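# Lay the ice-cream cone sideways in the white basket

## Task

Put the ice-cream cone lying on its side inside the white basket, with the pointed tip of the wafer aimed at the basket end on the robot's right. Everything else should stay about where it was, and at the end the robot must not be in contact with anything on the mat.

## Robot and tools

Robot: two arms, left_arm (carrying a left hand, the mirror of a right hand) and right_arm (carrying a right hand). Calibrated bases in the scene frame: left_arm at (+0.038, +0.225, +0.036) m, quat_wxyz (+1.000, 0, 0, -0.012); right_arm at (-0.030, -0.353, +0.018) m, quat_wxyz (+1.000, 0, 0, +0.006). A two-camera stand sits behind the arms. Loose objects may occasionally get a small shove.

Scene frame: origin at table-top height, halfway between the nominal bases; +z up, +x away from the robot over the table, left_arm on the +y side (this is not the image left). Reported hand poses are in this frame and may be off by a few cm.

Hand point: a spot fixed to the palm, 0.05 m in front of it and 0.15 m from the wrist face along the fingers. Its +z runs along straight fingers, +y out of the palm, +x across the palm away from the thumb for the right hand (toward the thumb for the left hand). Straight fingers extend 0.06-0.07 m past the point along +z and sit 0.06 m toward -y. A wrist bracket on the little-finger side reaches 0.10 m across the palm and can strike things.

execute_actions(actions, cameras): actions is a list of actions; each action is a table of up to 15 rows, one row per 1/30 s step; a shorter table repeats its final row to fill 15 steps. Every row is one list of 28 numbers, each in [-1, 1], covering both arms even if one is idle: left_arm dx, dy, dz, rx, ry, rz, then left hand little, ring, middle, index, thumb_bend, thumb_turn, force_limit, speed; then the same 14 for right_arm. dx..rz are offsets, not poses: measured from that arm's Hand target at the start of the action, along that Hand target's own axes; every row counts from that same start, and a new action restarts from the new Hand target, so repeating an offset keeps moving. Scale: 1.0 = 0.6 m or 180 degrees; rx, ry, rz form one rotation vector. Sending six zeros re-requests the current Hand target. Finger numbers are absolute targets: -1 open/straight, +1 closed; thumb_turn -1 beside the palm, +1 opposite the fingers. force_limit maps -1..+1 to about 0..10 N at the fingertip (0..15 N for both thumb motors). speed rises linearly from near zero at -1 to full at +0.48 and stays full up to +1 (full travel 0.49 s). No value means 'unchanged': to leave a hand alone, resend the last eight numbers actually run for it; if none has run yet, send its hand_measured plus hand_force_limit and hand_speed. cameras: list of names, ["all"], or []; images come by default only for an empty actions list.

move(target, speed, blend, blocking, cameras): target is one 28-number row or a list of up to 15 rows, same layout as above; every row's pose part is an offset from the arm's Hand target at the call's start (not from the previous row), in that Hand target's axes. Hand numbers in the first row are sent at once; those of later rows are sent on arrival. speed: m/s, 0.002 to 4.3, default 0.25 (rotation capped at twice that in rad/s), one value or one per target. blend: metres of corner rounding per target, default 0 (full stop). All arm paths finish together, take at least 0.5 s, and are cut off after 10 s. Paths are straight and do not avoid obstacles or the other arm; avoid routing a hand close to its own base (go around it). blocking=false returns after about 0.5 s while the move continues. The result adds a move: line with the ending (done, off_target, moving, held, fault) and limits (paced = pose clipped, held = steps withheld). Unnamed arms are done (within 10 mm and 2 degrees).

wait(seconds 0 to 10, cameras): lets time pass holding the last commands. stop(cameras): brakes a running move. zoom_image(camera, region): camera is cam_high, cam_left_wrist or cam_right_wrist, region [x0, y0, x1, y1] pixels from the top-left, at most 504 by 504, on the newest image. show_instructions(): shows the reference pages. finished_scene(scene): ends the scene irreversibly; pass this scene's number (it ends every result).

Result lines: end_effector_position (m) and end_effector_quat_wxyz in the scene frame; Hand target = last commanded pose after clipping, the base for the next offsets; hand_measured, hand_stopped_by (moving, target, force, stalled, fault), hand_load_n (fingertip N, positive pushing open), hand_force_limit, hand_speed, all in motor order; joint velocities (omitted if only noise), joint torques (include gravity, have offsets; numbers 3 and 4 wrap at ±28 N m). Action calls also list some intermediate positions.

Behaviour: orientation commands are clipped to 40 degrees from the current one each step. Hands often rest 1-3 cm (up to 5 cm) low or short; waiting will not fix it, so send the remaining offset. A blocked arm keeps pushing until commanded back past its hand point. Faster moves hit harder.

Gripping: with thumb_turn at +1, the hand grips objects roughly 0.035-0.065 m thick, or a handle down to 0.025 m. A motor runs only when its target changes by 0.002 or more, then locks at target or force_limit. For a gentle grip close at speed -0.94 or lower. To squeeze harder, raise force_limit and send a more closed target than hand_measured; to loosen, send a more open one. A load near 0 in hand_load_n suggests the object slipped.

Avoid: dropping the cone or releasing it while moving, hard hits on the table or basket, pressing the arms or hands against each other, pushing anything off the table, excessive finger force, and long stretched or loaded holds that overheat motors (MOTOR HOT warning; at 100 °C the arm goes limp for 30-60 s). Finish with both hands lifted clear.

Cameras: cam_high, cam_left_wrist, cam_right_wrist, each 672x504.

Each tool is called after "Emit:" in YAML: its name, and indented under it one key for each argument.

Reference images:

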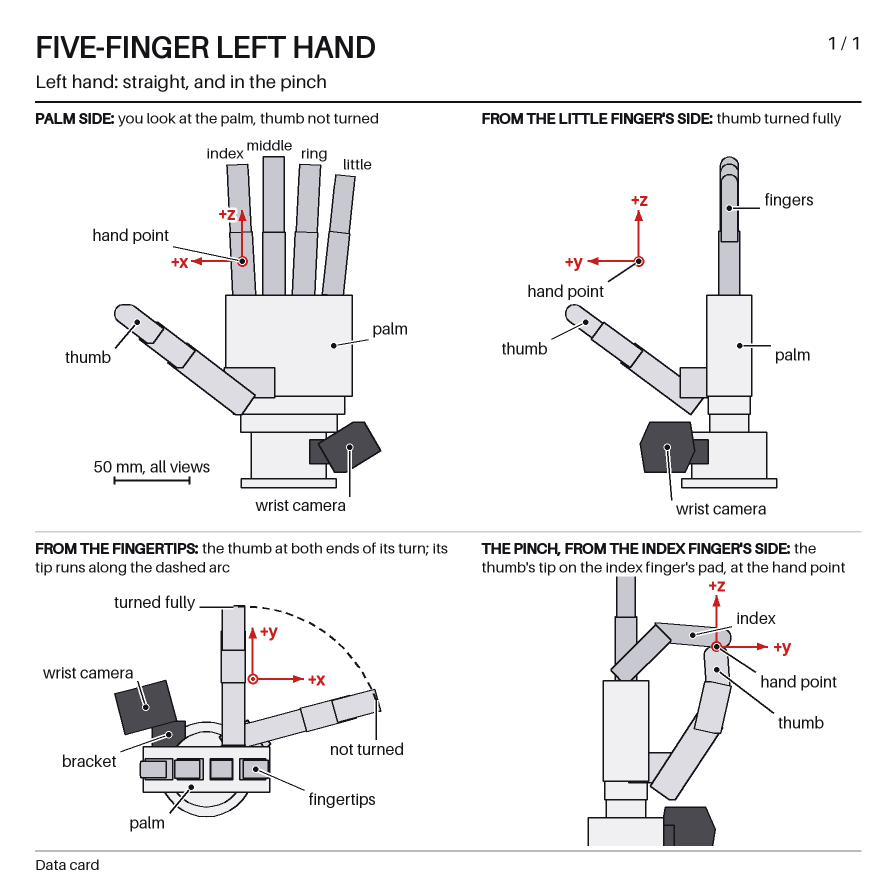

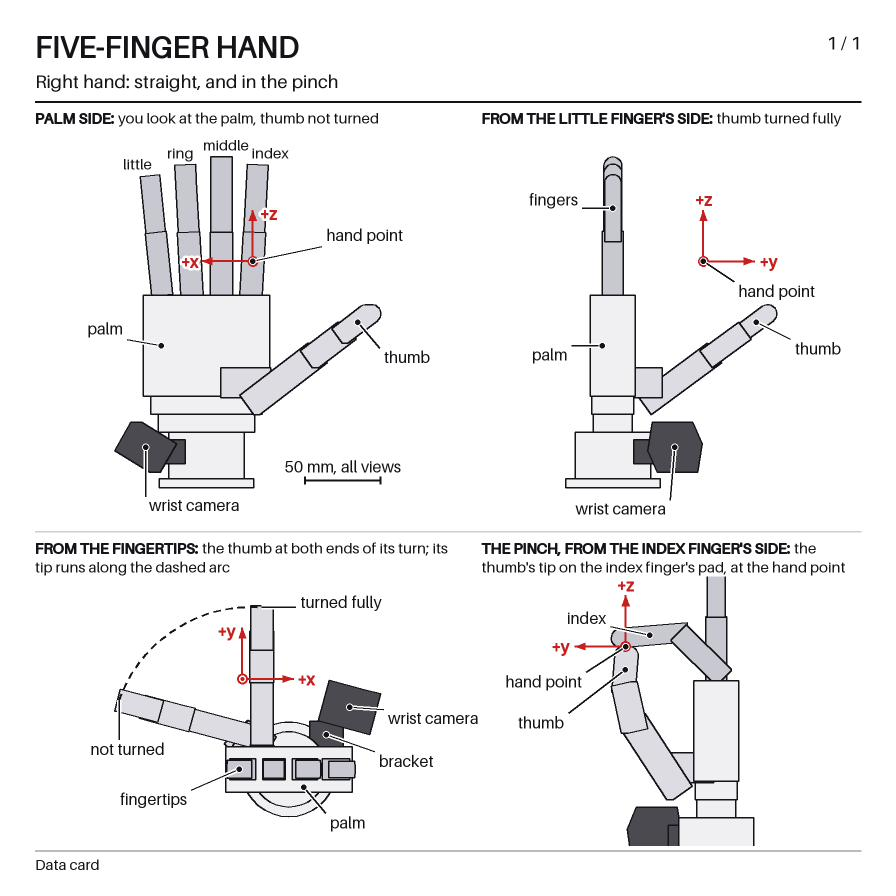

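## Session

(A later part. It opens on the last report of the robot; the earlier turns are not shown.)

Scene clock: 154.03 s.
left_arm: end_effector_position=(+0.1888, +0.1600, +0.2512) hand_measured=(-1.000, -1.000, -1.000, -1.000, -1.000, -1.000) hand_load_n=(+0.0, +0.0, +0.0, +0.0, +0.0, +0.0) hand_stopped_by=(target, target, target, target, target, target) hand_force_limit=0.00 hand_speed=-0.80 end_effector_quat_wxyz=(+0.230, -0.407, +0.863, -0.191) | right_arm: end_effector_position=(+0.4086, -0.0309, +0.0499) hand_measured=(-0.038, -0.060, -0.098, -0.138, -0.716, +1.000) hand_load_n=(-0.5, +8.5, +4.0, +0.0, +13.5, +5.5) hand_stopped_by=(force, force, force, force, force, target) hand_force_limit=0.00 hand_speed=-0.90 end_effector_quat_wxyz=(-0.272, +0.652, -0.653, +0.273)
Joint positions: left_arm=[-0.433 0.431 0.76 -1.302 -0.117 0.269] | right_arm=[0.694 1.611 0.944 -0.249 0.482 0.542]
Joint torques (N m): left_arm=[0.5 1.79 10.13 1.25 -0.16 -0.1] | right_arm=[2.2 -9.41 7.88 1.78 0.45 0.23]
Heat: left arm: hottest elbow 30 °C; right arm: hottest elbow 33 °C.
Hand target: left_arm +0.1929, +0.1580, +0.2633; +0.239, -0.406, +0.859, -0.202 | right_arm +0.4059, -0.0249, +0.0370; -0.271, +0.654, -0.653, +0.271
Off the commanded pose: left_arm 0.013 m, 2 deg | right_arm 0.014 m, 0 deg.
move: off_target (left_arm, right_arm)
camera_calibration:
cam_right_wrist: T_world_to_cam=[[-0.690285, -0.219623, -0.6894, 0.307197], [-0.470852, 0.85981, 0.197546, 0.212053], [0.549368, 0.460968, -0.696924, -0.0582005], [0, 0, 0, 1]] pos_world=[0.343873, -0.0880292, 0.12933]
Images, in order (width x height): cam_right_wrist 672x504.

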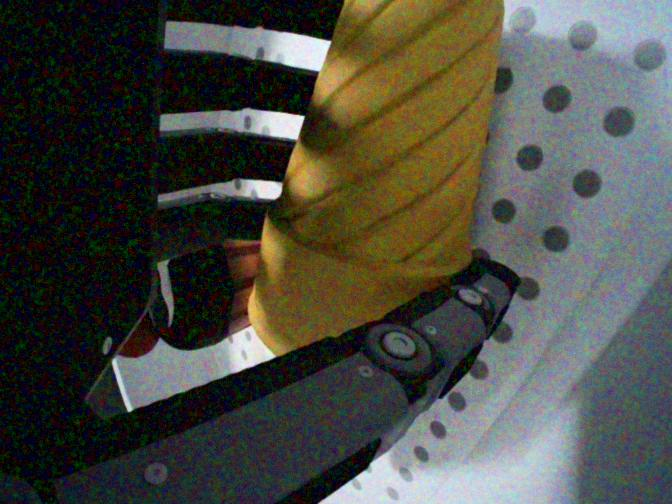

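Emit:
move:
  target:
    - [0,0,0,0,0,0,-1,-1,-1,-1,-1,-1,0,-0.8, 0,-0.0106,-0.0106,0,0,0,0.2,0.2,0.2,0.2,0.1,1,0.0,-0.9]
    - [0,0,0,0,0,0,-1,-1,-1,-1,-1,-1,0,-0.8, 0,-0.0106,-0.0106,0,0,0,-0.5,-0.5,-0.5,-0.5,-1,1,0.0,-0.8]
  speed: 0.06
  cameras: ["all"]

Scene clock: 159.57 s.
left_arm: end_effector_position=(+0.1888, +0.1600, +0.2512) hand_measured=(-1.000, -1.000, -1.000, -1.000, -1.000, -1.000) hand_load_n=(+0.0, +0.0, +0.0, +0.0, +0.0, +0.0) hand_stopped_by=(target, target, target, target, target, target) hand_force_limit=0.00 hand_speed=-0.80 end_effector_quat_wxyz=(+0.230, -0.407, +0.863, -0.191) | right_arm: end_effector_position=(+0.4087, -0.0308, +0.0500) hand_measured=(-0.500, -0.500, -0.500, -0.500, -1.000, +1.000) hand_load_n=(+0.0, +0.0, +0.5, +0.0, +0.0, +0.0) hand_stopped_by=(target, target, target, target, target, target) hand_force_limit=0.00 hand_speed=-0.80 end_effector_quat_wxyz=(-0.272, +0.651, -0.653, +0.273)
Joint positions: left_arm=[-0.433 0.431 0.76 -1.302 -0.117 0.269] | right_arm=[0.694 1.611 0.944 -0.248 0.482 0.543]
Joint torques (N m): left_arm=[0.56 1.79 10.14 1.24 -0.16 -0.1] | right_arm=[2.32 -10.34 8.73 0.94 0.45 0.22]
Heat: left arm: hottest elbow 30 °C; right arm: hottest elbow 32 °C.
Hand target: left_arm +0.1929, +0.1580, +0.2633; +0.239, -0.406, +0.859, -0.202 | right_arm +0.4059, -0.0248, +0.0461; -0.271, +0.654, -0.653, +0.271
Off the commanded pose: left_arm 0.013 m, 2 deg | right_arm 0.008 m, 0 deg.
move: off_target (left_arm)
camera_calibration:
cam_right_wrist: T_world_to_cam=[[-0.690157, -0.219084, -0.6897, 0.307238], [-0.470678, 0.859833, 0.197863, 0.211954], [0.549678, 0.461183, -0.696537, -0.0583389], [0, 0, 0, 1]] pos_world=[0.343872, -0.0880291, 0.129329]

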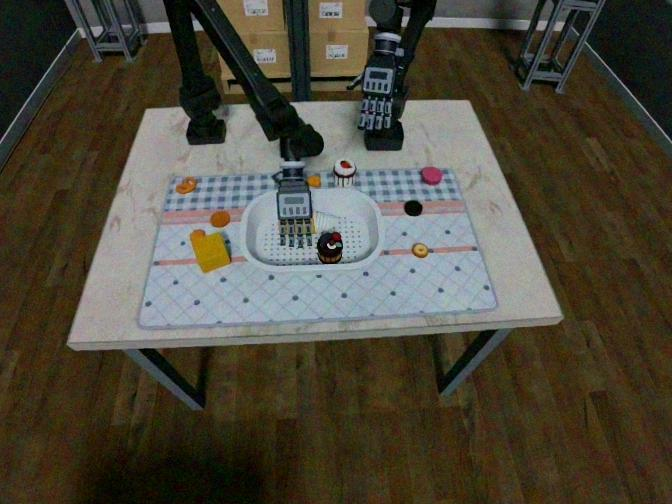

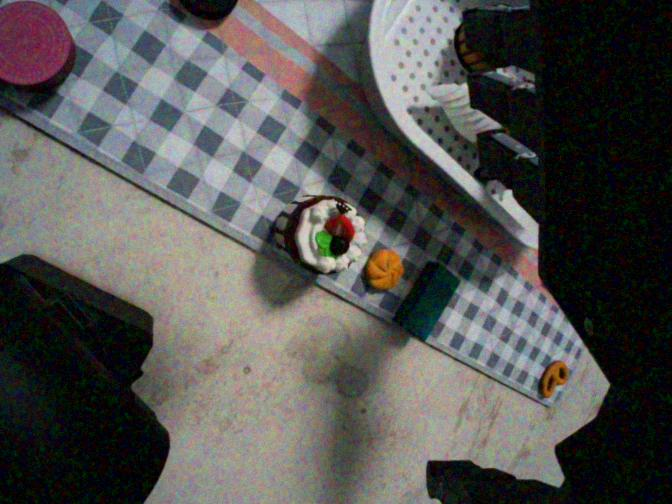

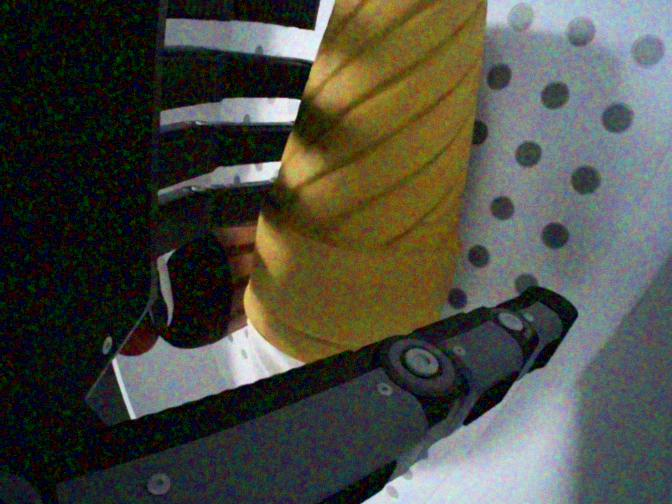

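Emit:
move:
  target: [0,0,0,0,0,0,-1,-1,-1,-1,-1,-1,0,-0.8, 0,-0.19,-0.19,0,0,0,-0.65,-0.65,-0.65,-0.65,-1,1,0.0,-0.5]
  speed: 0.15
  cameras: ["all"]

Scene clock: 164.10 s.
left_arm: end_effector_position=(+0.1888, +0.1600, +0.2512) hand_measured=(-1.000, -1.000, -1.000, -1.000, -1.000, -1.000) hand_load_n=(+0.0, +0.0, -0.5, +0.0, +0.0, +0.0) hand_stopped_by=(target, target, target, target, target, target) hand_force_limit=0.00 hand_speed=-0.80 end_effector_quat_wxyz=(+0.230, -0.407, +0.863, -0.191) | right_arm: end_effector_position=(+0.3969, -0.0409, +0.1786) hand_measured=(-0.650, -0.650, -0.650, -0.650, -1.000, +1.000) hand_load_n=(+0.0, +0.0, +0.0, +0.0, +0.0, +0.0) hand_stopped_by=(target, target, target, target, target, target) hand_force_limit=0.00 hand_speed=-0.50 end_effector_quat_wxyz=(-0.246, +0.662, -0.654, +0.271)
Joint positions: left_arm=[-0.433 0.431 0.76 -1.302 -0.117 0.269] | right_arm=[0.694 1.434 1.144 -0.683 0.482 0.543]
Joint torques (N m): left_arm=[0.5 1.79 10.11 1.25 -0.16 -0.1] | right_arm=[2.26 -11.05 14.27 0.46 0.45 0.22]
Heat: left arm: hottest elbow 30 °C; right arm: hottest elbow 32 °C.
Hand target: left_arm +0.1929, +0.1580, +0.2633; +0.239, -0.406, +0.859, -0.202 | right_arm +0.4059, -0.0248, +0.2075; -0.271, +0.654, -0.653, +0.271
Off the commanded pose: left_arm 0.013 m, 2 deg | right_arm 0.034 m, 3 deg.
move: off_target (left_arm, right_arm)
camera_calibration:
cam_right_wrist: T_world_to_cam=[[-0.719374, -0.243983, -0.650364, 0.389227], [-0.462285, 0.866985, 0.186089, 0.188653], [0.518454, 0.434521, -0.736476, 0.0607576], [0, 0, 0, 1]] pos_world=[0.335711, -0.0949955, 0.262779]

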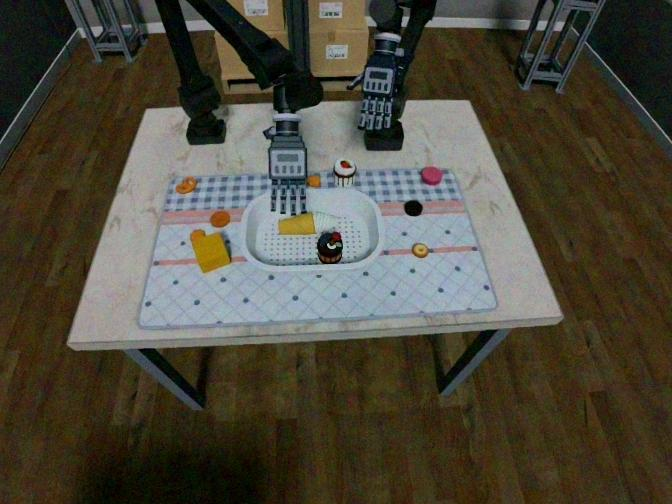

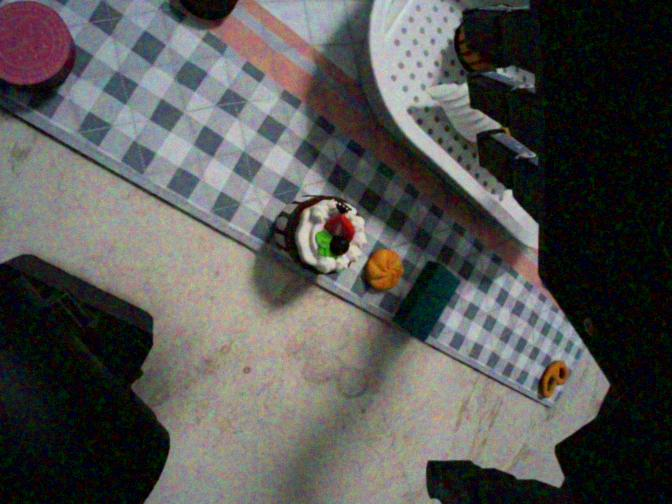

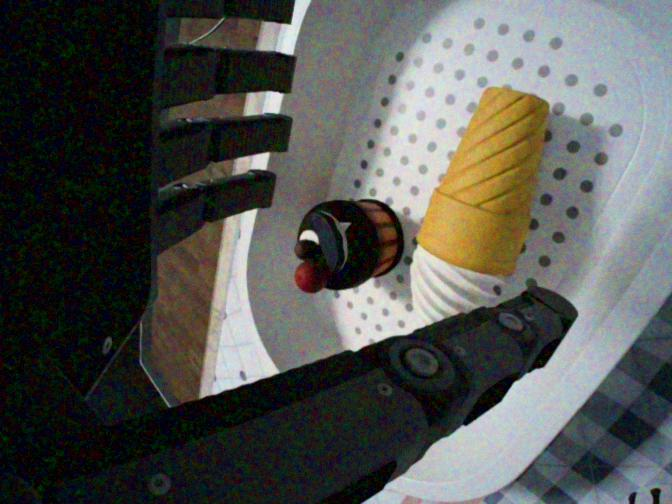

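Placed well. Finish the practice scene.

Emit:
finished_scene:
  scene: 1

The scene is finished: the task was done.


## Next scene

The same job, from a new start.

Reference images:

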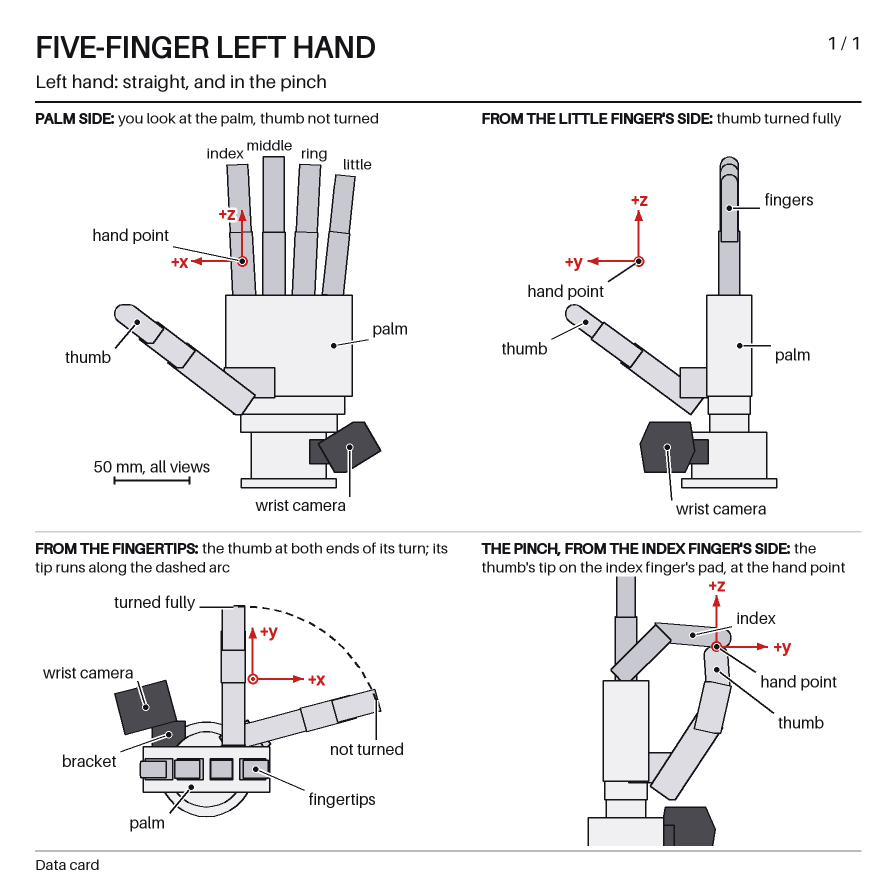

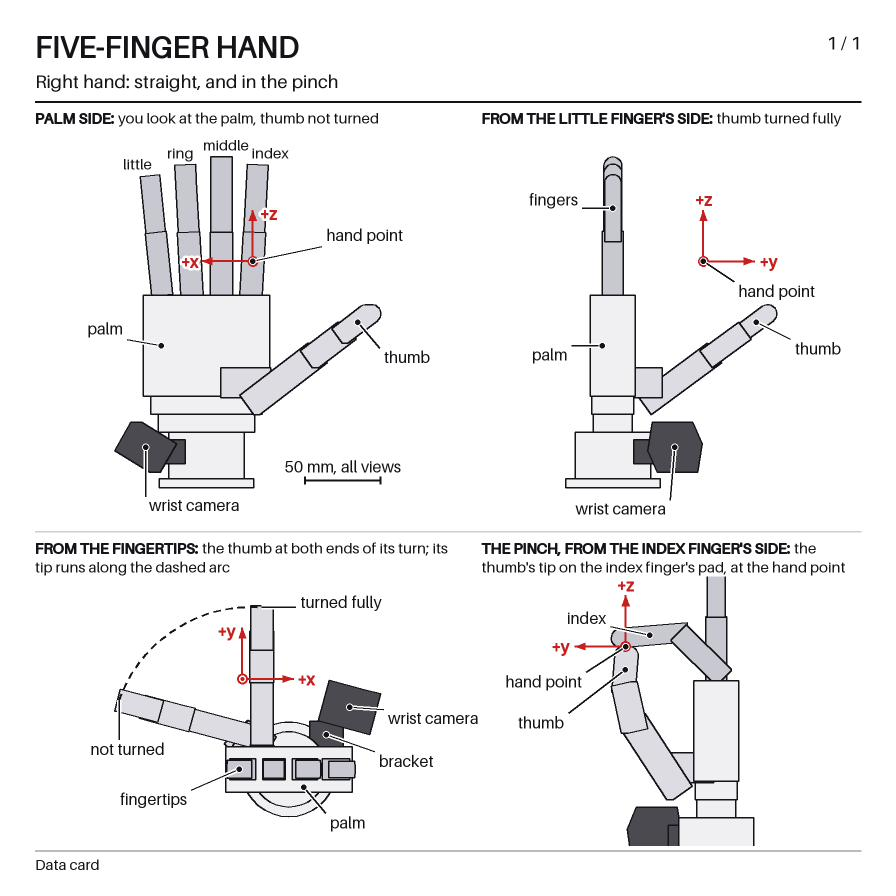

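Emit:
execute_actions:
  actions: []

Scene clock: 0.00 s.
left_arm: end_effector_position=(+0.6949, +0.4738, +0.2530) hand_measured=(-1.000, -1.000, -1.000, -1.000, -1.000, -1.000) hand_load_n=(+0.0, +0.0, +0.0, +0.0, -0.5, +0.0) hand_stopped_by=(target, target, target, target, target, target) hand_force_limit=0.00 hand_speed=-0.80 end_effector_quat_wxyz=(+0.327, -0.151, +0.834, +0.419) | right_arm: end_effector_position=(+0.3920, +0.0557, +0.2440) hand_measured=(-1.000, -1.000, -1.000, -1.000, -1.000, -1.000) hand_load_n=(+0.0, +0.0, +0.0, +0.0, +0.0, +0.0) hand_stopped_by=(target, target, target, target, target, target) hand_force_limit=0.00 hand_speed=-0.80 end_effector_quat_wxyz=(-0.588, +0.691, +0.371, +0.198)
Joint positions: left_arm=[0.115 1.926 1.588 -0.39 -0.856 1.707] | right_arm=[0.487 1.522 1.159 -0.268 -1.169 -1.409]
Joint velocities: within noise
Joint torques (N m): no reading
Heat: left arm: hottest shoulder 26 °C; right arm: hottest shoulder 26 °C.
Hand target: left_arm +0.7011, +0.4744, +0.2669; +0.340, -0.157, +0.828, +0.417 | right_arm +0.3990, +0.0596, +0.2601; -0.588, +0.683, +0.378, +0.211
camera_calibration:
cam_left_wrist: T_world_to_cam=[[0.333849, -0.551143, -0.764714, 0.226531], [-0.937673, -0.27723, -0.209553, 0.83191], [-0.0965079, 0.78701, -0.609345, -0.0440162], [0, 0, 0, 1]] pos_world=[0.700185, 0.390122, 0.320739]
cam_right_wrist: T_world_to_cam=[[0.870741, 0.0235944, -0.491176, -0.225251], [-0.334486, -0.703758, -0.626773, 0.326208], [-0.360457, 0.710048, -0.604899, 0.366548], [0, 0, 0, 1]] pos_world=[0.437372, -0.0253813, 0.315545]

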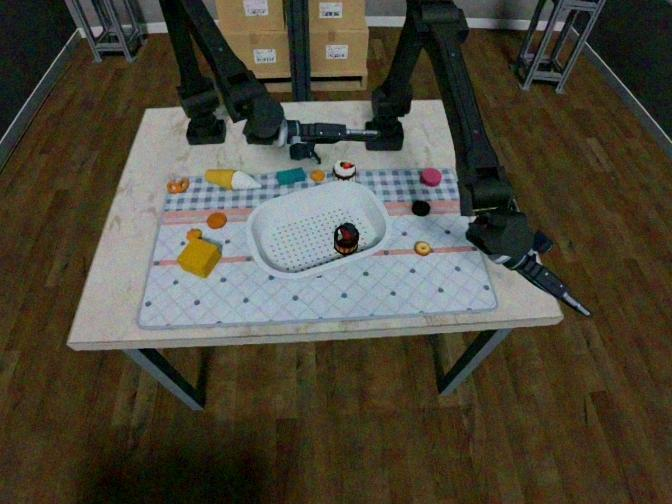

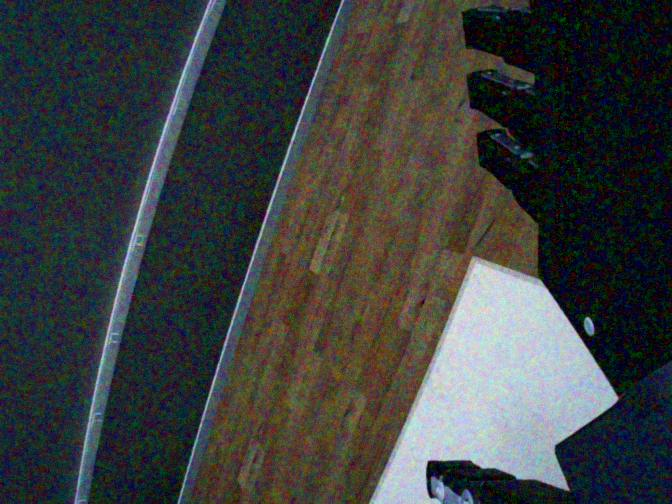

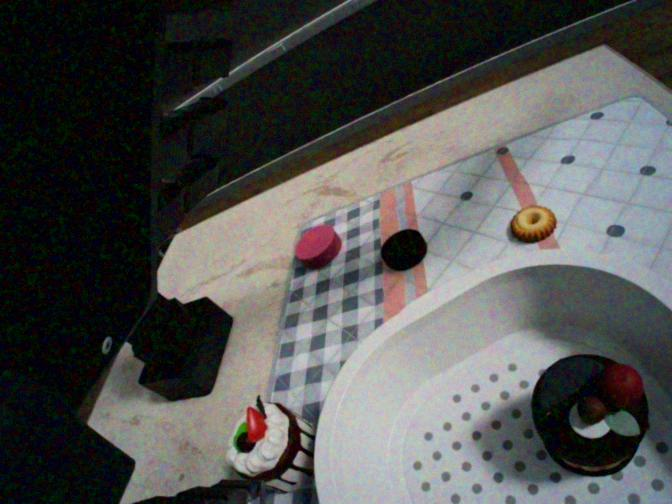

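Emit:
zoom_image:
  camera: "cam_high"
  region: [150, 140, 400, 290]

Scaled by 2.016.

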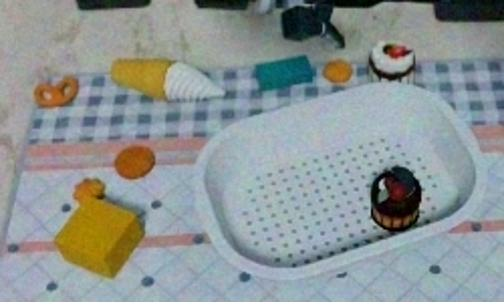

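Emit:
zoom_image:
  camera: "cam_high"
  region: [240, 165, 400, 285]

Scaled by 3.150.

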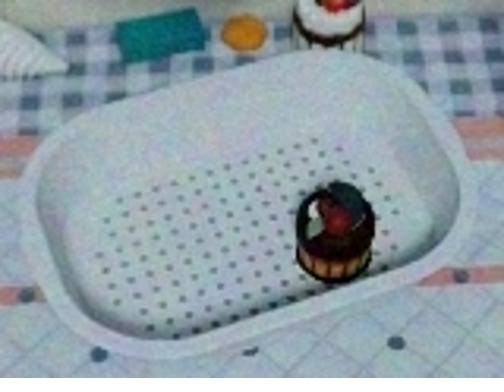

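Emit:
move:
  target: [0,0,0,0,0,0,-1,-1,-1,-1,-1,-1,0,-0.8, -0.3975,-0.168,-0.4167,-0.3793,0.5519,0.4986,-0.7,-0.7,-0.7,-0.7,-1,1,0,0]
  speed: 0.4
  cameras: ["all"]

Scene clock: 41.03 s.
left_arm: end_effector_position=(+0.6949, +0.4738, +0.2530) hand_measured=(-1.000, -1.000, -1.000, -1.000, -1.000, -1.000) hand_load_n=(+0.0, +0.0, +0.0, +0.0, +0.0, +0.0) hand_stopped_by=(target, target, target, target, target, target) hand_force_limit=0.00 hand_speed=-0.80 end_effector_quat_wxyz=(+0.327, -0.151, +0.834, +0.419) | right_arm: end_effector_position=(+0.2013, -0.2510, +0.1791) hand_measured=(-0.700, -0.700, -0.700, -0.700, -1.000, +1.000) hand_load_n=(+0.0, -0.5, +0.0, +0.0, +0.0, +0.0) hand_stopped_by=(target, target, target, target, target, target) hand_force_limit=0.00 hand_speed=0.00 end_effector_quat_wxyz=(+0.195, -0.529, +0.762, -0.318)
Joint positions: left_arm=[0.115 1.926 1.588 -0.39 -0.856 1.707] | right_arm=[0.678 0.67 0.651 -1.143 0.667 0.903]
Joint torques (N m): left_arm=[0.44 -19.25 10 1.35 -0.58 -0.08] | right_arm=[1.38 -0.21 14.28 0.34 0.67 0.23]
Heat: left arm: hottest elbow 31 °C; right arm: hottest elbow 31 °C.
Hand target: left_arm +0.7011, +0.4744, +0.2669; +0.340, -0.157, +0.828, +0.417 | right_arm +0.2121, -0.2430, +0.2051; +0.214, -0.517, +0.766, -0.317
Off the commanded pose: left_arm 0.015 m, 2 deg | right_arm 0.029 m, 3 deg.
move: off_target (left_arm, right_arm)
camera_calibration:
cam_left_wrist: T_world_to_cam=[[0.333849, -0.551143, -0.764714, 0.226531], [-0.937673, -0.27723, -0.209553, 0.83191], [-0.0965079, 0.78701, -0.609345, -0.0440162], [0, 0, 0, 1]] pos_world=[0.700185, 0.390122, 0.320739]
cam_right_wrist: T_world_to_cam=[[-0.749668, 0.02707, -0.661261, 0.27366], [-0.120655, 0.976828, 0.176774, 0.24073], [0.650723, 0.212306, -0.72903, 0.170154], [0, 0, 0, 1]] pos_world=[0.123477, -0.278685, 0.262453]

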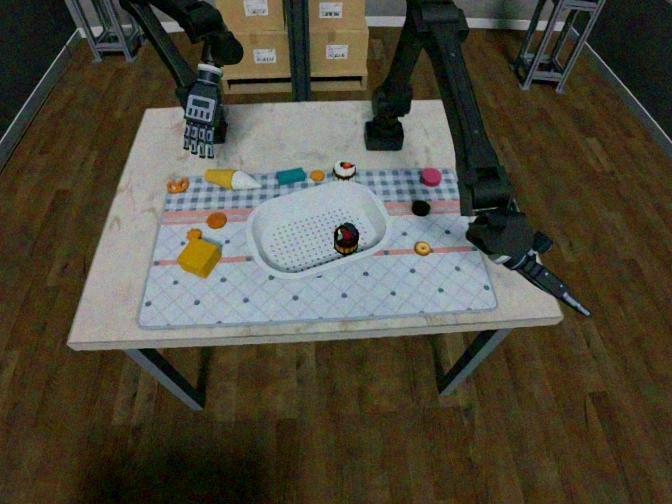

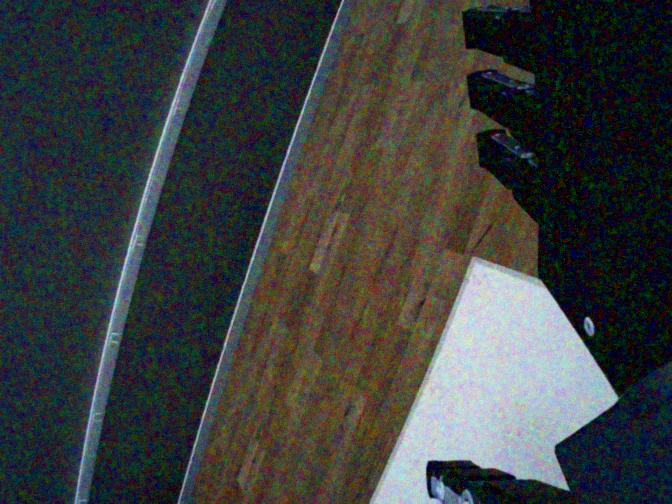

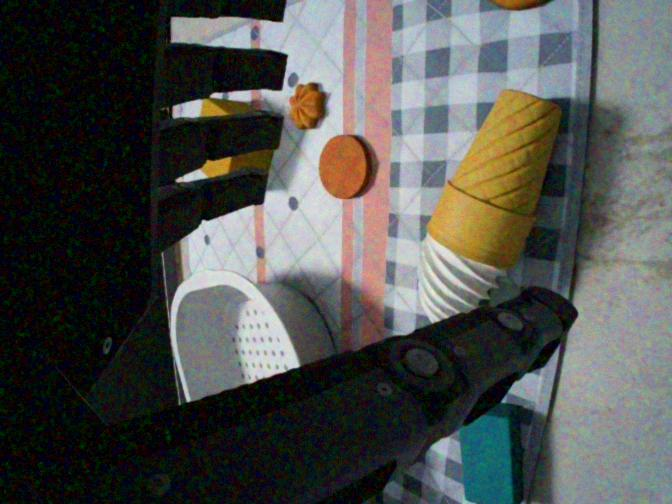

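Emit:
move:
  target:
    - [0,0,0,0,0,0,-1,-1,-1,-1,-1,-1,0,-0.8, 0.0031,0.192,0.2063,0,-0.01375,-0.01375,-0.7,-0.7,-0.7,-0.7,-1,1,0,0]
    - [0,0,0,0,0,0,-1,-1,-1,-1,-1,-1,0,-0.8, 0.0031,0.192,0.2063,0,-0.01375,-0.01375,0.2,0.2,0.2,0.2,0.1,1,-0.1,-0.88]
  speed: 0.18
  cameras: ["cam_high","cam_right_wrist"]

Scene clock: 61.10 s.
left_arm: end_effector_position=(+0.6949, +0.4738, +0.2530) hand_measured=(-1.000, -1.000, -1.000, -1.000, -1.000, -1.000) hand_load_n=(+0.0, +0.0, +0.0, +0.0, +0.0, +0.0) hand_stopped_by=(target, target, target, target, target, target) hand_force_limit=0.00 hand_speed=-0.80 end_effector_quat_wxyz=(+0.327, -0.151, +0.834, +0.419) | right_arm: end_effector_position=(+0.2148, -0.2452, +0.0374) hand_measured=(+0.034, -0.056, -0.146, -0.168, -0.720, +1.000) hand_load_n=(+5.5, +4.0, +2.5, +2.5, +12.0, +6.0) hand_stopped_by=(force, force, force, force, force, target) hand_force_limit=-0.10 hand_speed=-0.88 end_effector_quat_wxyz=(+0.225, -0.541, +0.748, -0.310)
Joint positions: left_arm=[0.115 1.926 1.588 -0.39 -0.856 1.707] | right_arm=[0.63 0.818 0.297 -0.527 0.617 0.791]
Joint torques (N m): left_arm=[0.44 -19.19 10 1.35 -0.58 -0.08] | right_arm=[0.32 -0.85 8.32 1.4 0.39 0.03]
Heat: left arm: hottest elbow 33 °C; right arm: hottest elbow 31 °C.
Hand target: left_arm +0.7011, +0.4744, +0.2669; +0.340, -0.157, +0.828, +0.417 | right_arm +0.2172, -0.2470, +0.0362; +0.224, -0.540, +0.749, -0.311
Off the commanded pose: left_arm 0.015 m, 2 deg | right_arm 0.003 m, 0 deg.
move: off_target (left_arm)
camera_calibration:
cam_right_wrist: T_world_to_cam=[[-0.727353, 0.00779468, -0.68622, 0.181344], [-0.180596, 0.962516, 0.202354, 0.270217], [0.662075, 0.271111, -0.698681, 0.0676612], [0, 0, 0, 1]] pos_world=[0.135905, -0.279846, 0.117036]
Images, in order (width x height): cam_high 672x504, cam_right_wrist 672x504.

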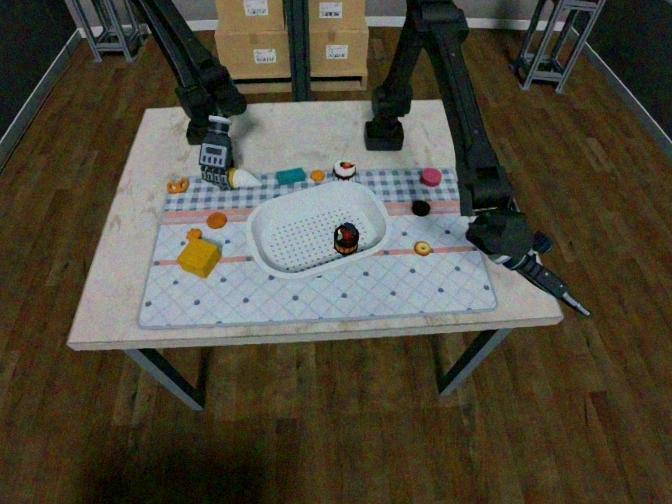

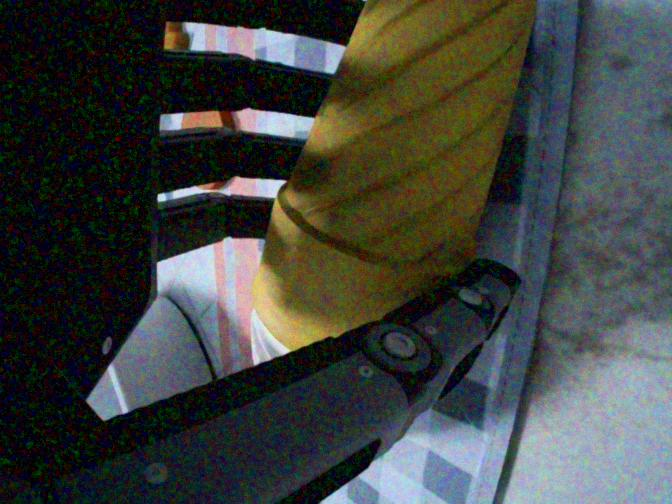

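Emit:
move:
  target:
    - [0,0,0,0,0,0,-1,-1,-1,-1,-1,-1,0,-0.8, 0,-0.1343,-0.1343,0,0,0,0.2,0.2,0.2,0.2,0.1,1,-0.1,-0.88]
    - [0,0,0,0,0,0,-1,-1,-1,-1,-1,-1,0,-0.8, -0.4897,-0.3528,-0.0805,0,-0.1611,-0.1611,0.2,0.2,0.2,0.2,0.1,1,-0.1,-0.88]
    - [0,0,0,0,0,0,-1,-1,-1,-1,-1,-1,0,-0.8, -0.477,-0.1773,0.086,0,-0.1611,-0.1611,0.2,0.2,0.2,0.2,0.1,1,-0.1,-0.88]
  speed: [0.15,0.22,0.12]
  blend: [0.03,0.02,0]
  cameras: ["cam_high","cam_right_wrist"]

Scene clock: 95.37 s.
left_arm: end_effector_position=(+0.6949, +0.4738, +0.2530) hand_measured=(-1.000, -1.000, -1.000, -1.000, -1.000, -1.000) hand_load_n=(+0.0, +0.0, +0.0, +0.0, +0.0, +0.0) hand_stopped_by=(target, target, target, target, target, target) hand_force_limit=0.00 hand_speed=-0.80 end_effector_quat_wxyz=(+0.327, -0.151, +0.834, +0.419) | right_arm: end_effector_position=(+0.4082, -0.0152, +0.0719) hand_measured=(+0.034, -0.056, -0.146, -0.168, -0.720, +1.000) hand_load_n=(+5.5, +4.0, +2.5, +2.5, +12.0, +6.5) hand_stopped_by=(force, force, force, force, force, target) hand_force_limit=-0.10 hand_speed=-0.88 end_effector_quat_wxyz=(-0.309, +0.770, -0.518, +0.209)
Joint positions: left_arm=[0.115 1.926 1.588 -0.39 -0.856 1.707] | right_arm=[0.635 1.582 0.973 -0.215 0.182 0.189]
Joint torques (N m): left_arm=[0.38 -19.19 10.02 1.35 -0.58 -0.08] | right_arm=[1.38 -10.75 8.73 1.98 0.07 0.03]
Heat: left arm: hottest elbow 34 °C; right arm: hottest elbow 31 °C.
Hand target: left_arm +0.7011, +0.4744, +0.2669; +0.340, -0.157, +0.828, +0.417 | right_arm +0.4135, -0.0108, +0.0750; -0.318, +0.768, -0.513, +0.213
Off the commanded pose: left_arm 0.015 m, 2 deg | right_arm 0.008 m, 1 deg.
move: off_target (left_arm)
camera_calibration:
cam_right_wrist: T_world_to_cam=[[-0.572188, -0.47293, -0.670029, 0.272012], [-0.756515, 0.619835, 0.208544, 0.306292], [0.316681, 0.626213, -0.71244, 0.0487131], [0, 0, 0, 1]] pos_world=[0.37193, -0.0917126, 0.153086]
Images, in order (width x height): cam_high 672x504, cam_right_wrist 672x504.

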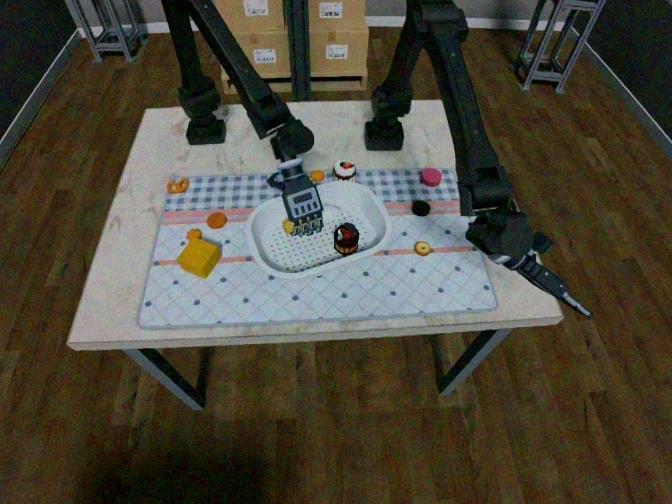

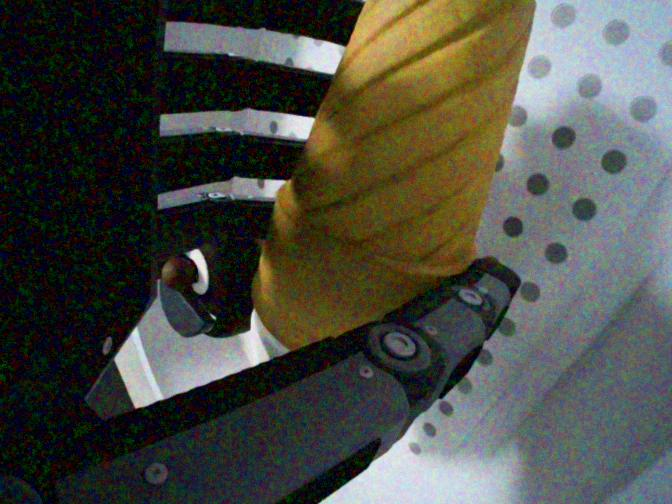

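Emit:
zoom_image:
  camera: "cam_high"
  region: [240, 165, 400, 285]

Scaled by 3.150.

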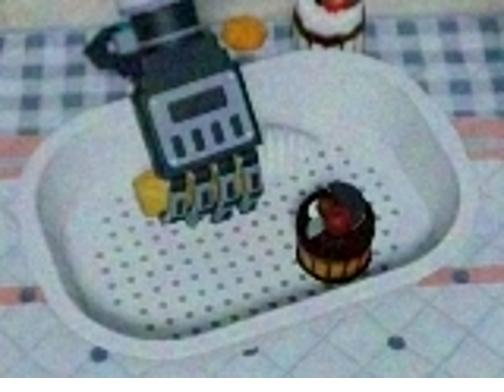

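Emit:
move:
  target:
    - [0,0,0,0,0,0,-1,-1,-1,-1,-1,-1,0,-0.8, 0,0.0342,0.0342,0,0,0,0.2,0.2,0.2,0.2,0.1,1,-0.1,-0.88]
    - [0,0,0,0,0,0,-1,-1,-1,-1,-1,-1,0,-0.8, 0,0.0342,0.0342,0,0,0,-0.55,-0.55,-0.55,-0.55,-1,1,0.0,-0.75]
    - [0,0,0,0,0,0,-1,-1,-1,-1,-1,-1,0,-0.8, 0,-0.1179,-0.1179,0,0,0,-0.55,-0.55,-0.55,-0.55,-1,1,0.0,-0.75]
  speed: [0.07,0.07,0.15]
  cameras: ["cam_high","cam_right_wrist"]

Scene clock: 106.87 s.
left_arm: end_effector_position=(+0.6949, +0.4738, +0.2530) hand_measured=(-1.000, -1.000, -1.000, -1.000, -1.000, -1.000) hand_load_n=(+0.0, -0.5, +0.0, +0.0, +0.0, +0.0) hand_stopped_by=(target, target, target, target, target, target) hand_force_limit=0.00 hand_speed=-0.80 end_effector_quat_wxyz=(+0.327, -0.151, +0.834, +0.419) | right_arm: end_effector_position=(+0.3990, -0.0221, +0.1454) hand_measured=(-0.550, -0.550, -0.550, -0.550, -1.000, +1.000) hand_load_n=(+0.0, +0.0, +0.0, +0.0, +0.0, +0.0) hand_stopped_by=(target, target, target, target, target, target) hand_force_limit=0.00 hand_speed=-0.75 end_effector_quat_wxyz=(-0.296, +0.775, -0.519, +0.205)
Joint positions: left_arm=[0.115 1.926 1.588 -0.39 -0.856 1.707] | right_arm=[0.635 1.467 1.073 -0.458 0.181 0.188]
Joint torques (N m): left_arm=[0.44 -19.19 10 1.35 -0.58 -0.08] | right_arm=[1.38 -10.99 13.67 0.9 0.1 0.04]
Heat: left arm: hottest elbow 34 °C; right arm: hottest elbow 31 °C.
Hand target: left_arm +0.7011, +0.4744, +0.2669; +0.340, -0.157, +0.828, +0.417 | right_arm +0.4135, -0.0108, +0.1751; -0.319, +0.768, -0.513, +0.213
Off the commanded pose: left_arm 0.015 m, 2 deg | right_arm 0.035 m, 3 deg.
move: off_target (left_arm, right_arm)
camera_calibration:
cam_right_wrist: T_world_to_cam=[[-0.586647, -0.484809, -0.648695, 0.31519], [-0.752236, 0.622918, 0.21474, 0.285729], [0.299976, 0.613949, -0.730124, 0.117304], [0, 0, 0, 1]] pos_world=[0.364652, -0.0971975, 0.228751]
Images, in order (width x height): cam_high 672x504, cam_right_wrist 672x504.

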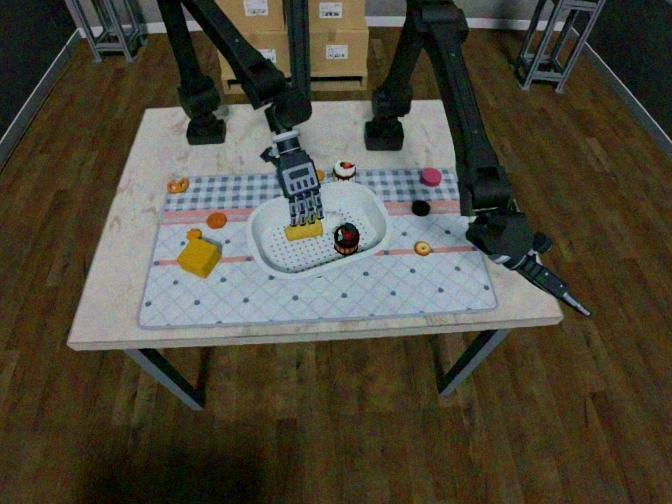

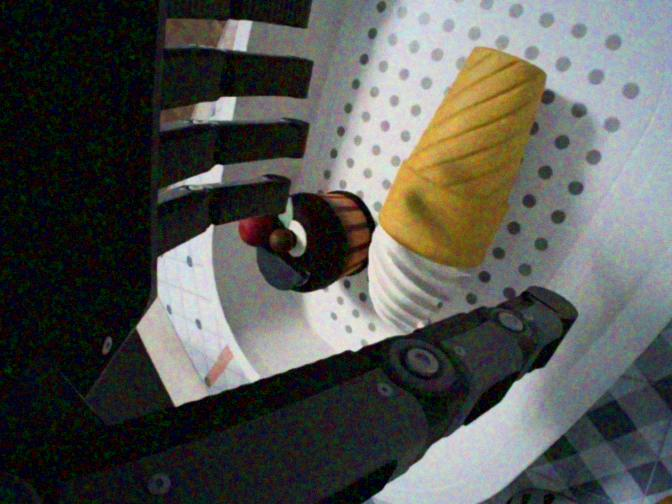

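Emit:
finished_scene:
  scene: 2

The scene is finished: the task was done.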